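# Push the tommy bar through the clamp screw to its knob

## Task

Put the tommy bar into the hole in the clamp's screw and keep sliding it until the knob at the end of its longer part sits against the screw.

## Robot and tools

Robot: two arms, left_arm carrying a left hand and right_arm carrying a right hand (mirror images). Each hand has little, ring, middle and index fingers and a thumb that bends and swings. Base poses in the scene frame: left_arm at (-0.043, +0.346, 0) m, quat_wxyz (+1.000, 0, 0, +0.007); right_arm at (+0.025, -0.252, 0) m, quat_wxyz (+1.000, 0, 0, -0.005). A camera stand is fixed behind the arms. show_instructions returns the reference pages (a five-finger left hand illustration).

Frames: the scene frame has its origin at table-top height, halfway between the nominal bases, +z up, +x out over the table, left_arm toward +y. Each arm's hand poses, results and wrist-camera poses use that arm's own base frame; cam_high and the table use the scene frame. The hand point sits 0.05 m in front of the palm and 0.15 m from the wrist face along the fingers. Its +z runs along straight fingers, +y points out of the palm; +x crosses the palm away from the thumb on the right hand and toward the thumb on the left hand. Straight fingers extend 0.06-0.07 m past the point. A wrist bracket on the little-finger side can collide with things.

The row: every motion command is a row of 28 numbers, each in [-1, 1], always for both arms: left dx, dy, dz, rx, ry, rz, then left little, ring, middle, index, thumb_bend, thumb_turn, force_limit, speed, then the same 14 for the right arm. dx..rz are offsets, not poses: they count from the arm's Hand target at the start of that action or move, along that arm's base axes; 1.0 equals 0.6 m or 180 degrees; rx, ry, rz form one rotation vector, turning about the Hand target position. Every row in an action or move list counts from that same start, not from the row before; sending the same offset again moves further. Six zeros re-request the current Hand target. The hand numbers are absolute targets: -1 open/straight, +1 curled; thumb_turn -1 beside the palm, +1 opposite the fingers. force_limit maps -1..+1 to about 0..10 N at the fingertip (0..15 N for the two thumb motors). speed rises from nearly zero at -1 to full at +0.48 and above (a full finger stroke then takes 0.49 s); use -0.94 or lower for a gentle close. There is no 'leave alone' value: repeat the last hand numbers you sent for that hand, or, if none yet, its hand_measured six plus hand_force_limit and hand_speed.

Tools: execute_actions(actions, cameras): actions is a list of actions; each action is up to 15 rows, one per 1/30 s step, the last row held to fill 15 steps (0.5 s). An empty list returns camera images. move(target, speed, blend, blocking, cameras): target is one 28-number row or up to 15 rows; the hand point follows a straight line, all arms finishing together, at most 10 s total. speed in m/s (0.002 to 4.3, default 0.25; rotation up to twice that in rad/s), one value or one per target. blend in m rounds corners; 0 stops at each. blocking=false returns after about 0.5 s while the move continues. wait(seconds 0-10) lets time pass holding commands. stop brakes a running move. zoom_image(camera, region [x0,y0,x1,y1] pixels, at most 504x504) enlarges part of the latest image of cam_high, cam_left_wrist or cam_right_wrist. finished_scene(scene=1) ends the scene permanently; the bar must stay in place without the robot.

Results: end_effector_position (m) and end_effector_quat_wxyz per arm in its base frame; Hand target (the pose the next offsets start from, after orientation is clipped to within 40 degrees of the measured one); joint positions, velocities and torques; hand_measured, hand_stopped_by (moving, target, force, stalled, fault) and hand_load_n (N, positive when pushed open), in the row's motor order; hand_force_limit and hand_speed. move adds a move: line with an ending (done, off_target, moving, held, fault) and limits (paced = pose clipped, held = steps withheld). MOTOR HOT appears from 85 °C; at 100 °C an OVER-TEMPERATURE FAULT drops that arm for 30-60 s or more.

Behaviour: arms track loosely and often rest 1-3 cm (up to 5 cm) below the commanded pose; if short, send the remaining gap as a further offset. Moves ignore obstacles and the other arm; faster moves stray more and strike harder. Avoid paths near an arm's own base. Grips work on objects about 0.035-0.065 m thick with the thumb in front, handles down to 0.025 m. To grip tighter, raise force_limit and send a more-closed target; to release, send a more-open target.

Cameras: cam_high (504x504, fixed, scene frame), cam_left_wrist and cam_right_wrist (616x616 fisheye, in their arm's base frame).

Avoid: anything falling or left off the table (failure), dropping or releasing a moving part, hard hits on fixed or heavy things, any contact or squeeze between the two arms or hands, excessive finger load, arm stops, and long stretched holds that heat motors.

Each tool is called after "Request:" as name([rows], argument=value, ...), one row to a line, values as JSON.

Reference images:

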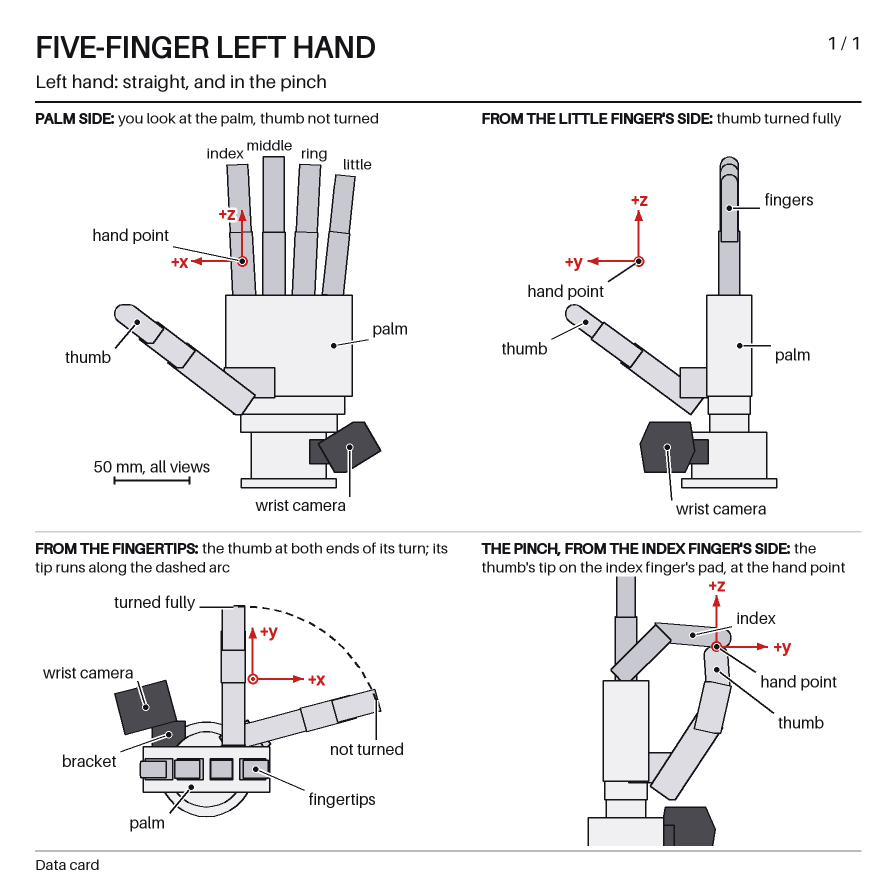

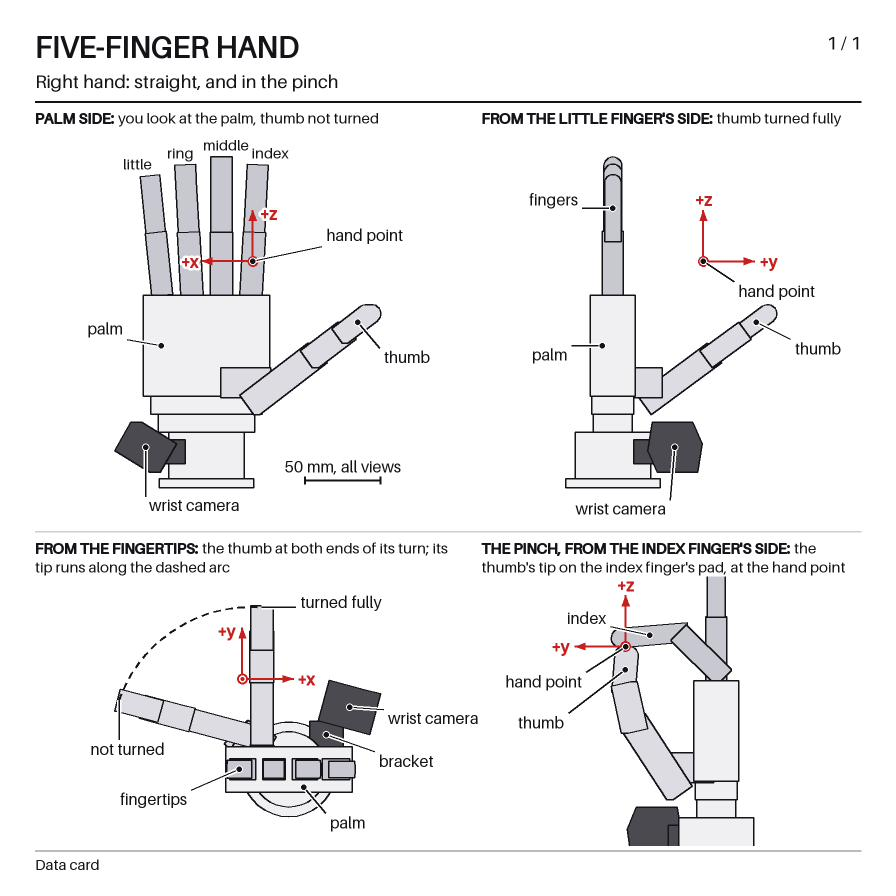

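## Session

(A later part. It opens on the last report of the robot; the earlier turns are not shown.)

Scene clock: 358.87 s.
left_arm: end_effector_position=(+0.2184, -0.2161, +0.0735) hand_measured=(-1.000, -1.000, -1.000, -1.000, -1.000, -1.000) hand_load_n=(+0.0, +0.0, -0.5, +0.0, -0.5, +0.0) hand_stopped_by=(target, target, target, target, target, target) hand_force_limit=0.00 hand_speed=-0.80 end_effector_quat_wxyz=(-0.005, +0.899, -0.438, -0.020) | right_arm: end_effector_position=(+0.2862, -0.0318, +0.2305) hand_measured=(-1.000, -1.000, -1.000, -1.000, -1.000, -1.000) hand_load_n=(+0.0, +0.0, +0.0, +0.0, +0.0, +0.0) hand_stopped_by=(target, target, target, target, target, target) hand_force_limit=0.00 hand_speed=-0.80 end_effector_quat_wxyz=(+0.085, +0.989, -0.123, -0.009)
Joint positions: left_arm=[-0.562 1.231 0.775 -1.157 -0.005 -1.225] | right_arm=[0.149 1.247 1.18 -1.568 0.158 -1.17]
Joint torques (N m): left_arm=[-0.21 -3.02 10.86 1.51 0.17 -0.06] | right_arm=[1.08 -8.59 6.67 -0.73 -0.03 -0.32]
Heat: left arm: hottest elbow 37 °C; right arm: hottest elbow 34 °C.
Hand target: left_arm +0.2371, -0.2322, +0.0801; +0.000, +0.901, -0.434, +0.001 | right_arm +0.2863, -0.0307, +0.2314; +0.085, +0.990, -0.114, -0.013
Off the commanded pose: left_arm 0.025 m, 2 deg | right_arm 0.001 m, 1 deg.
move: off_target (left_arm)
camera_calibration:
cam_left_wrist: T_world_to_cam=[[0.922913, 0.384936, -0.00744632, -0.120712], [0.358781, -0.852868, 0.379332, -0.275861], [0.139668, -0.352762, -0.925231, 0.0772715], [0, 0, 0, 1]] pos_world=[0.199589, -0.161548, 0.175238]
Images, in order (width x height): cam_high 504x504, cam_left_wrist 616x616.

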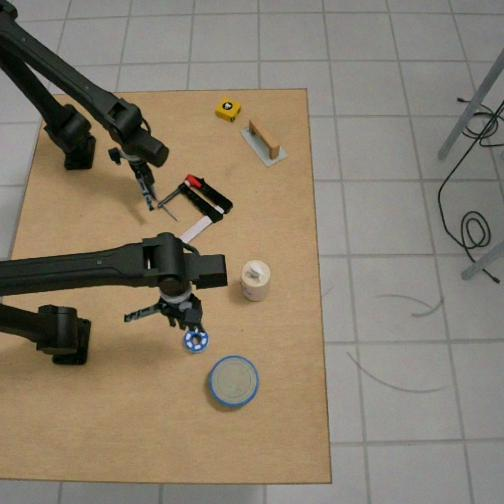

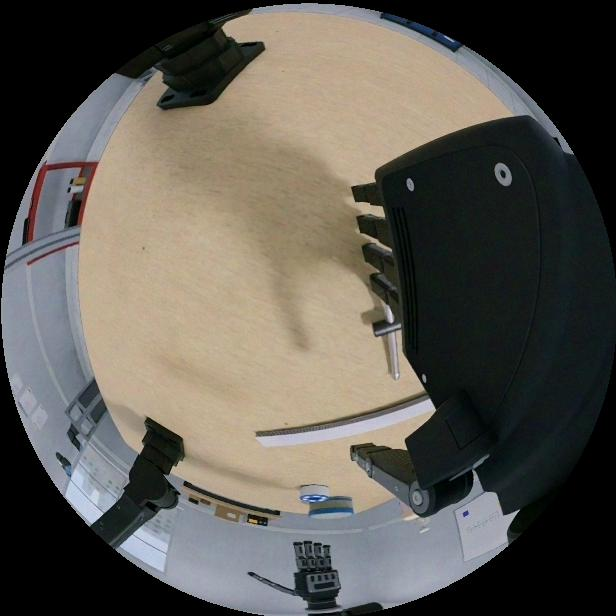

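Request:
move(target=[0.0125,-0.0142,0,0,0,0,-1,-1,-1,-1,-1,-1,0,-0.8,0,0,0,0,0,0,-1,-1,-1,-1,-1,-1,0,-0.8], cameras=["cam_high","cam_left_wrist"], speed=0.03)

Request:
zoom_image(camera="cam_high", region=[135, 175, 185, 225])

Request:
zoom_image(camera="cam_left_wrist", region=[360, 260, 420, 400])

Scene clock: 370.27 s.
left_arm: end_effector_position=(+0.2260, -0.2243, +0.0734) hand_measured=(-1.000, -1.000, -1.000, -1.000, -1.000, -1.000) hand_load_n=(-0.5, +0.0, -0.5, +0.0, +0.0, +0.0) hand_stopped_by=(target, target, target, target, target, target) hand_force_limit=0.00 hand_speed=-0.80 end_effector_quat_wxyz=(-0.005, +0.899, -0.438, -0.020) | right_arm: end_effector_position=(+0.2862, -0.0318, +0.2305) hand_measured=(-1.000, -1.000, -1.000, -1.000, -1.000, -1.000) hand_load_n=(+0.0, +0.0, +0.0, +0.0, +0.0, +0.0) hand_stopped_by=(target, target, target, target, target, target) hand_force_limit=0.00 hand_speed=-0.80 end_effector_quat_wxyz=(+0.085, +0.989, -0.123, -0.009)
Joint positions: left_arm=[-0.571 1.261 0.8 -1.151 -0.004 -1.235] | right_arm=[0.149 1.247 1.18 -1.568 0.158 -1.17]
Joint torques (N m): left_arm=[-0.32 -3.37 11 1.44 0.16 -0.09] | right_arm=[0.91 -8.59 6.67 -0.77 -0.03 -0.31]
Heat: left arm: hottest elbow 36 °C; right arm: hottest elbow 34 °C.
Hand target: left_arm +0.2446, -0.2407, +0.0800; +0.000, +0.901, -0.434, +0.000 | right_arm +0.2863, -0.0307, +0.2314; +0.085, +0.990, -0.114, -0.013
Off the commanded pose: left_arm 0.026 m, 2 deg | right_arm 0.001 m, 1 deg.
move: off_target (left_arm)
camera_calibration:
cam_left_wrist: T_world_to_cam=[[0.922764, 0.3853, -0.00703859, -0.124457], [0.358893, -0.852581, 0.379871, -0.285537], [0.140364, -0.353058, -0.925013, 0.0729151], [0, 0, 0, 1]] pos_world=[0.207087, -0.169747, 0.175039]
Images, in order (width x height): cam_high 504x504, cam_left_wrist 616x616.

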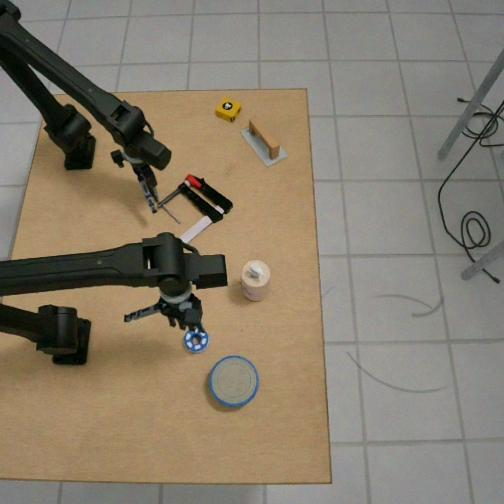

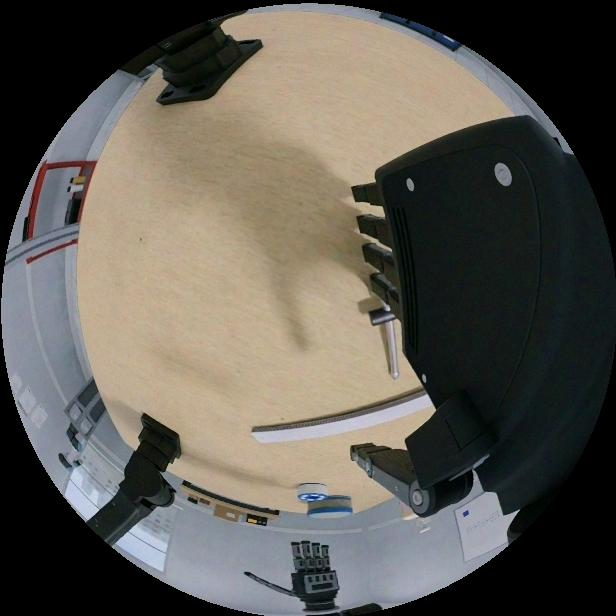

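Scaled by 10.080 from the camera's 504x504 image, which has a finer 720x720 frame.

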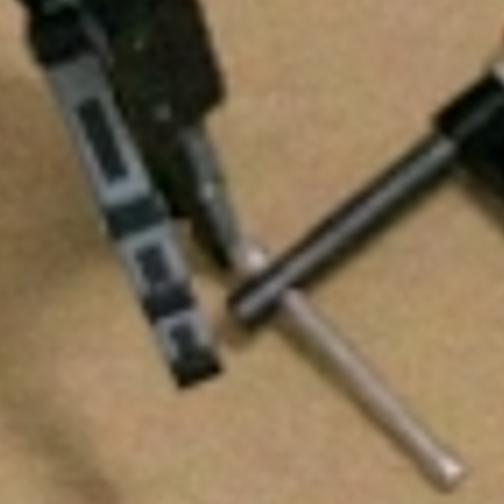

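Scaled by 3.600 from the camera's 616x616 image, which has a finer 880x880 frame.

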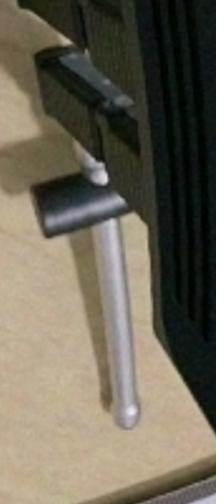

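Request:
move(target=[0.0075,-0.0085,0,0,0,0,-1,-1,-1,-1,-1,-1,0,-0.8,0,0,0,0,0,0,-1,-1,-1,-1,-1,-1,0,-0.8], cameras=["cam_high","cam_left_wrist"], speed=0.02)

Request:
zoom_image(camera="cam_high", region=[135, 175, 185, 225])

Request:
zoom_image(camera="cam_left_wrist", region=[360, 260, 420, 400])

Scene clock: 378.77 s.
left_arm: end_effector_position=(+0.2281, -0.2265, +0.0732) hand_measured=(-1.000, -1.000, -1.000, -1.000, -1.000, -1.000) hand_load_n=(+0.0, +0.0, -0.5, +0.0, +0.0, +0.0) hand_stopped_by=(target, target, target, target, target, target) hand_force_limit=0.00 hand_speed=-0.80 end_effector_quat_wxyz=(-0.005, +0.899, -0.437, -0.022) | right_arm: end_effector_position=(+0.2862, -0.0318, +0.2305) hand_measured=(-1.000, -1.000, -1.000, -1.000, -1.000, -1.000) hand_load_n=(-0.5, +0.0, +0.0, +0.0, +0.0, +0.0) hand_stopped_by=(target, target, target, target, target, target) hand_force_limit=0.00 hand_speed=-0.80 end_effector_quat_wxyz=(+0.085, +0.989, -0.123, -0.009)
Joint positions: left_arm=[-0.573 1.271 0.808 -1.152 -0.004 -1.24] | right_arm=[0.149 1.247 1.18 -1.568 0.158 -1.17]
Joint torques (N m): left_arm=[-0.32 -2.84 11.58 1.57 0.16 -0.09] | right_arm=[0.91 -8.59 6.64 -0.73 -0.04 -0.3]
Heat: left arm: hottest elbow 37 °C; right arm: hottest elbow 34 °C.
Hand target: left_arm +0.2491, -0.2457, +0.0800; +0.000, +0.901, -0.434, +0.000 | right_arm +0.2863, -0.0307, +0.2314; +0.085, +0.990, -0.114, -0.013
Off the commanded pose: left_arm 0.029 m, 3 deg | right_arm 0.001 m, 1 deg.
move: off_target (left_arm)
camera_calibration:
cam_left_wrist: T_world_to_cam=[[0.92173, 0.387736, -0.00860536, -0.124657], [0.362051, -0.852292, 0.377515, -0.288572], [0.139042, -0.351082, -0.925964, 0.0725385], [0, 0, 0, 1]] pos_world=[0.209292, -0.172146, 0.175035]
Images, in order (width x height): cam_high 504x504, cam_left_wrist 616x616.

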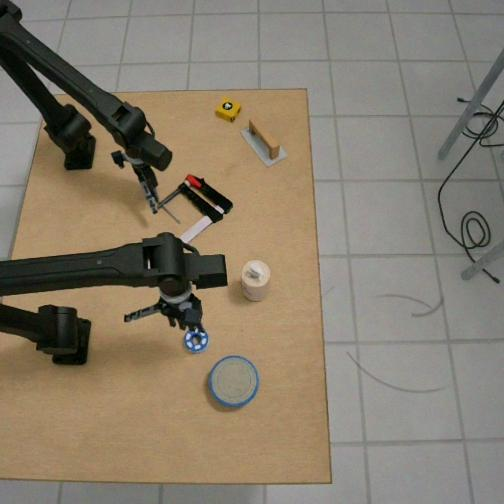

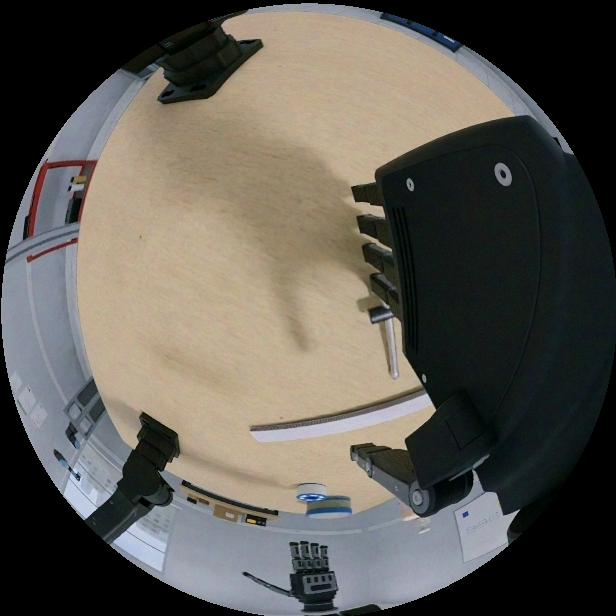

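Scaled by 10.080 from the camera's 504x504 image, which has a finer 720x720 frame.

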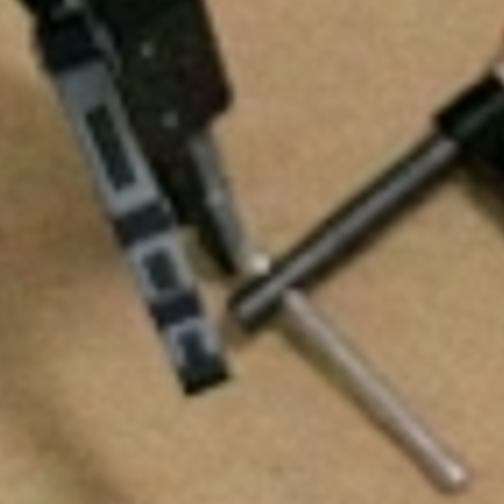

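Scaled by 3.600 from the camera's 616x616 image, which has a finer 880x880 frame.

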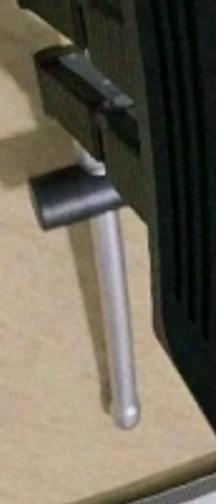

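Request:
move(target=[0.0075,-0.0085,0,0,0,0,-1,-1,-1,-1,-1,-1,0,-0.8,0,0,0,0,0,0,-1,-1,-1,-1,-1,-1,0,-0.8], cameras=["cam_high","cam_left_wrist"], speed=0.02)

Request:
zoom_image(camera="cam_high", region=[135, 175, 185, 225])

Request:
zoom_image(camera="cam_left_wrist", region=[360, 260, 420, 400])

Scene clock: 388.87 s.
left_arm: end_effector_position=(+0.2290, -0.2275, +0.0729) hand_measured=(-1.000, -1.000, -1.000, -1.000, -1.000, -1.000) hand_load_n=(+0.0, +0.0, +0.0, -0.5, +0.0, +0.0) hand_stopped_by=(target, target, target, target, target, target) hand_force_limit=0.00 hand_speed=-0.80 end_effector_quat_wxyz=(-0.007, +0.900, -0.436, -0.028) | right_arm: end_effector_position=(+0.2862, -0.0318, +0.2305) hand_measured=(-1.000, -1.000, -1.000, -1.000, -1.000, -1.000) hand_load_n=(+0.0, +0.0, +0.0, +0.0, +0.0, +0.0) hand_stopped_by=(target, target, target, target, target, target) hand_force_limit=0.00 hand_speed=-0.80 end_effector_quat_wxyz=(+0.085, +0.989, -0.123, -0.009)
Joint positions: left_arm=[-0.576 1.285 0.82 -1.163 -0.007 -1.245] | right_arm=[0.149 1.247 1.18 -1.568 0.158 -1.17]
Joint torques (N m): left_arm=[-0.44 -2.9 11.95 1.95 0.27 -0.08] | right_arm=[0.97 -8.29 6.67 -0.72 -0.04 -0.32]
Heat: left arm: hottest elbow 36 °C; right arm: hottest elbow 34 °C.
Hand target: left_arm +0.2536, -0.2508, +0.0800; +0.000, +0.901, -0.434, +0.000 | right_arm +0.2863, -0.0307, +0.2314; +0.085, +0.990, -0.114, -0.013
Off the commanded pose: left_arm 0.035 m, 3 deg | right_arm 0.001 m, 1 deg.
move: off_target (left_arm)
camera_calibration:
cam_left_wrist: T_world_to_cam=[[0.92063, 0.390182, -0.0141053, -0.123888], [0.367944, -0.854943, 0.365635, -0.290802], [0.130605, -0.341805, -0.930651, 0.0761206], [0, 0, 0, 1]] pos_world=[0.211112, -0.174262, 0.175422]
Images, in order (width x height): cam_high 504x504, cam_left_wrist 616x616.

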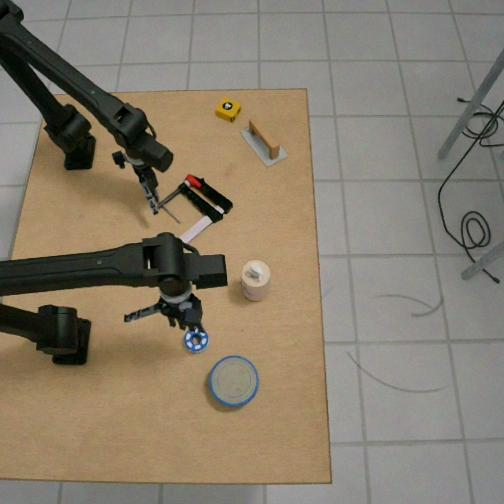

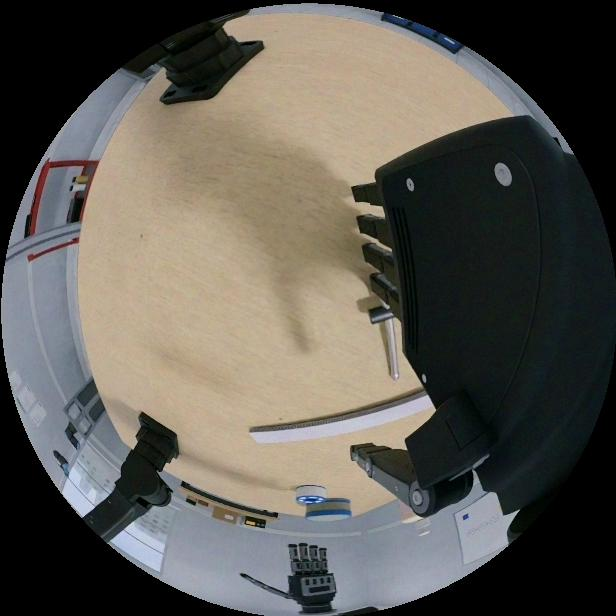

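Scaled by 10.080 from the camera's 504x504 image, which has a finer 720x720 frame.

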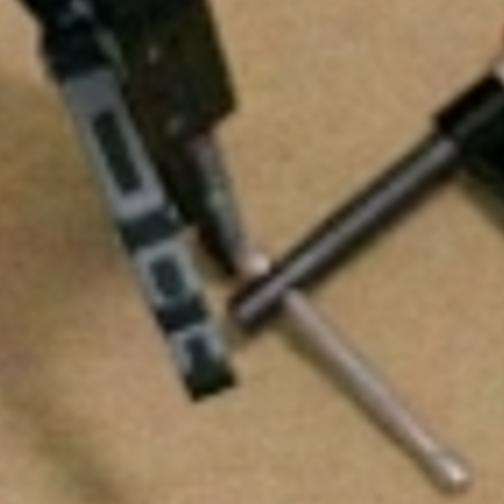

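Scaled by 3.600 from the camera's 616x616 image, which has a finer 880x880 frame.

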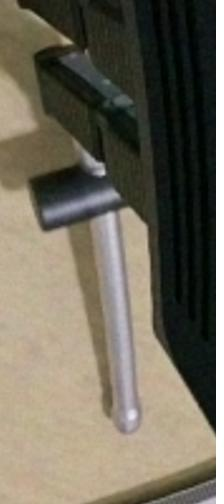

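Request:
move([
  [-0.078,0.08,0,0,0,0,-1,-1,-1,-1,-1,-1,0,-0.8,0,0,0,0,0,0,-1,-1,-1,-1,-1,-1,0,-0.8],
  [-0.12,0.13,0.1,0,0,0,-1,-1,-1,-1,-1,-1,0,-0.8,0,0,0,0,0,0,-1,-1,-1,-1,-1,-1,0,-0.8],
], cameras=["cam_high","cam_left_wrist"], speed=[0.05,0.15])

Request:
zoom_image(camera="cam_high", region=[135, 175, 185, 225])

Request:
zoom_image(camera="cam_left_wrist", region=[350, 250, 430, 400])

Scene clock: 406.13 s.
left_arm: end_effector_position=(+0.1685, -0.1670, +0.1210) hand_measured=(-1.000, -1.000, -1.000, -1.000, -1.000, -1.000) hand_load_n=(+0.0, +0.0, +0.0, +0.0, +0.0, +0.0) hand_stopped_by=(target, target, target, target, target, target) hand_force_limit=0.00 hand_speed=-0.80 end_effector_quat_wxyz=(-0.002, +0.903, -0.430, -0.021) | right_arm: end_effector_position=(+0.2862, -0.0318, +0.2305) hand_measured=(-1.000, -1.000, -1.000, -1.000, -1.000, -1.000) hand_load_n=(+0.0, -0.5, +0.0, +0.0, +0.0, +0.0) hand_stopped_by=(target, target, target, target, target, target) hand_force_limit=0.00 hand_speed=-0.80 end_effector_quat_wxyz=(+0.085, +0.989, -0.123, -0.009)
Joint positions: left_arm=[-0.493 0.968 0.725 -1.371 -0.003 -1.176] | right_arm=[0.149 1.247 1.18 -1.568 0.158 -1.17]
Joint torques (N m): left_arm=[0.91 -2.37 12.18 0.23 0.07 0.23] | right_arm=[1.03 -8.53 6.68 -0.76 -0.03 -0.3]
Heat: left arm: hottest elbow 36 °C; right arm: hottest elbow 34 °C.
Hand target: left_arm +0.1816, -0.1728, +0.1399; +0.000, +0.901, -0.434, +0.000 | right_arm +0.2863, -0.0307, +0.2314; +0.085, +0.990, -0.114, -0.013
Off the commanded pose: left_arm 0.024 m, 3 deg | right_arm 0.001 m, 1 deg.
move: off_target (left_arm)
camera_calibration:
cam_left_wrist: T_world_to_cam=[[0.915327, 0.402549, -0.0114861, -0.0884865], [0.376287, -0.844754, 0.380525, -0.235912], [0.143477, -0.352627, -0.924699, 0.144781], [0, 0, 0, 1]] pos_world=[0.148992, -0.112614, 0.222633]
Images, in order (width x height): cam_high 504x504, cam_left_wrist 616x616.

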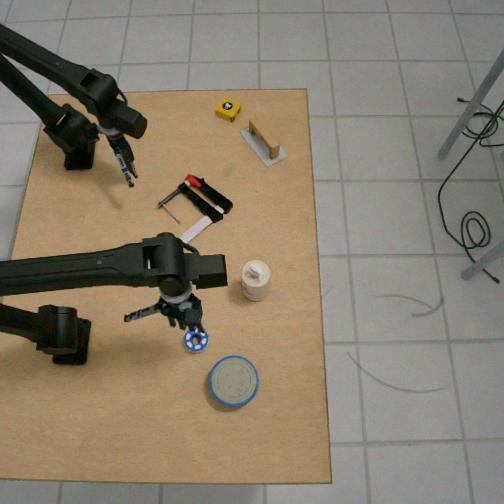

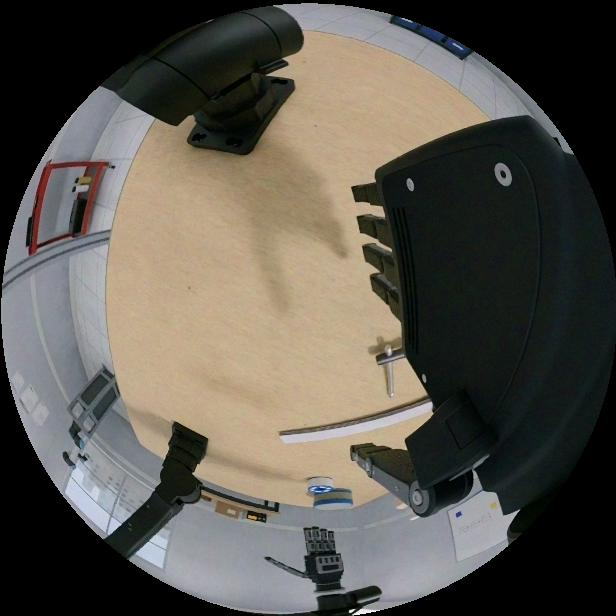

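Scaled by 10.080 from the camera's 504x504 image, which has a finer 720x720 frame.

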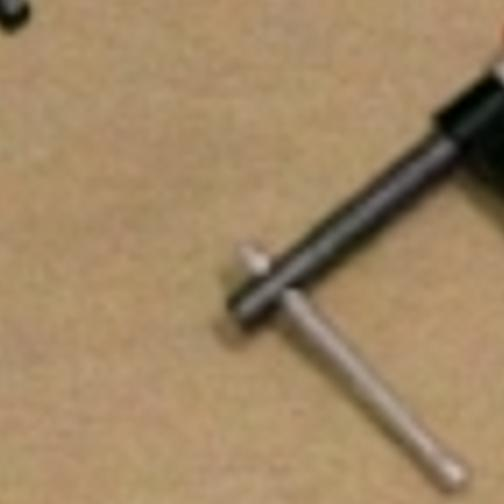

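Scaled by 3.360 from the camera's 616x616 image, which has a finer 880x880 frame.

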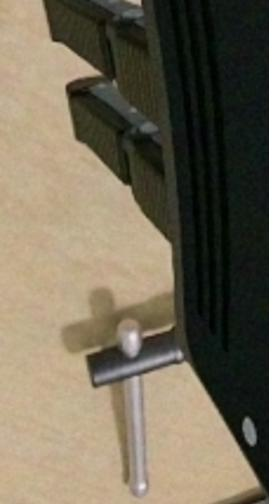

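Request:
zoom_image(camera="cam_high", region=[152, 192, 172, 212])

Request:
zoom_image(camera="cam_left_wrist", region=[370, 335, 410, 375])

Scaled by 25.200 from the camera's 504x504 image, which has a finer 720x720 frame.

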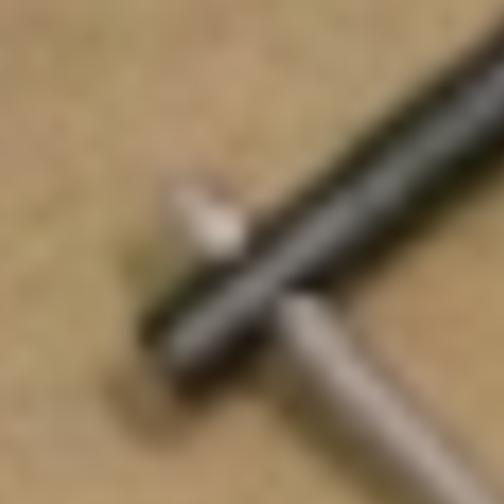

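Scaled by 12.600 from the camera's 616x616 image, which has a finer 880x880 frame.

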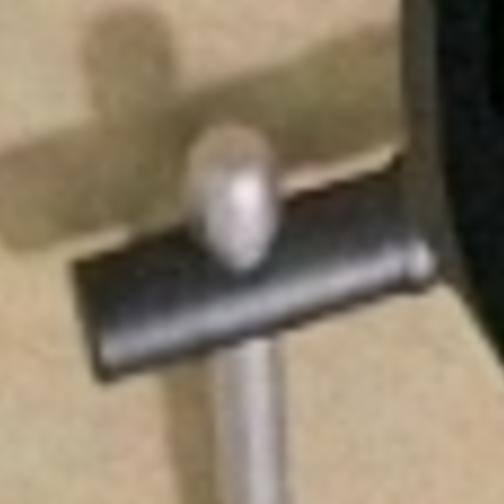

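Request:
finished_scene()

The scene is finished: the task was done.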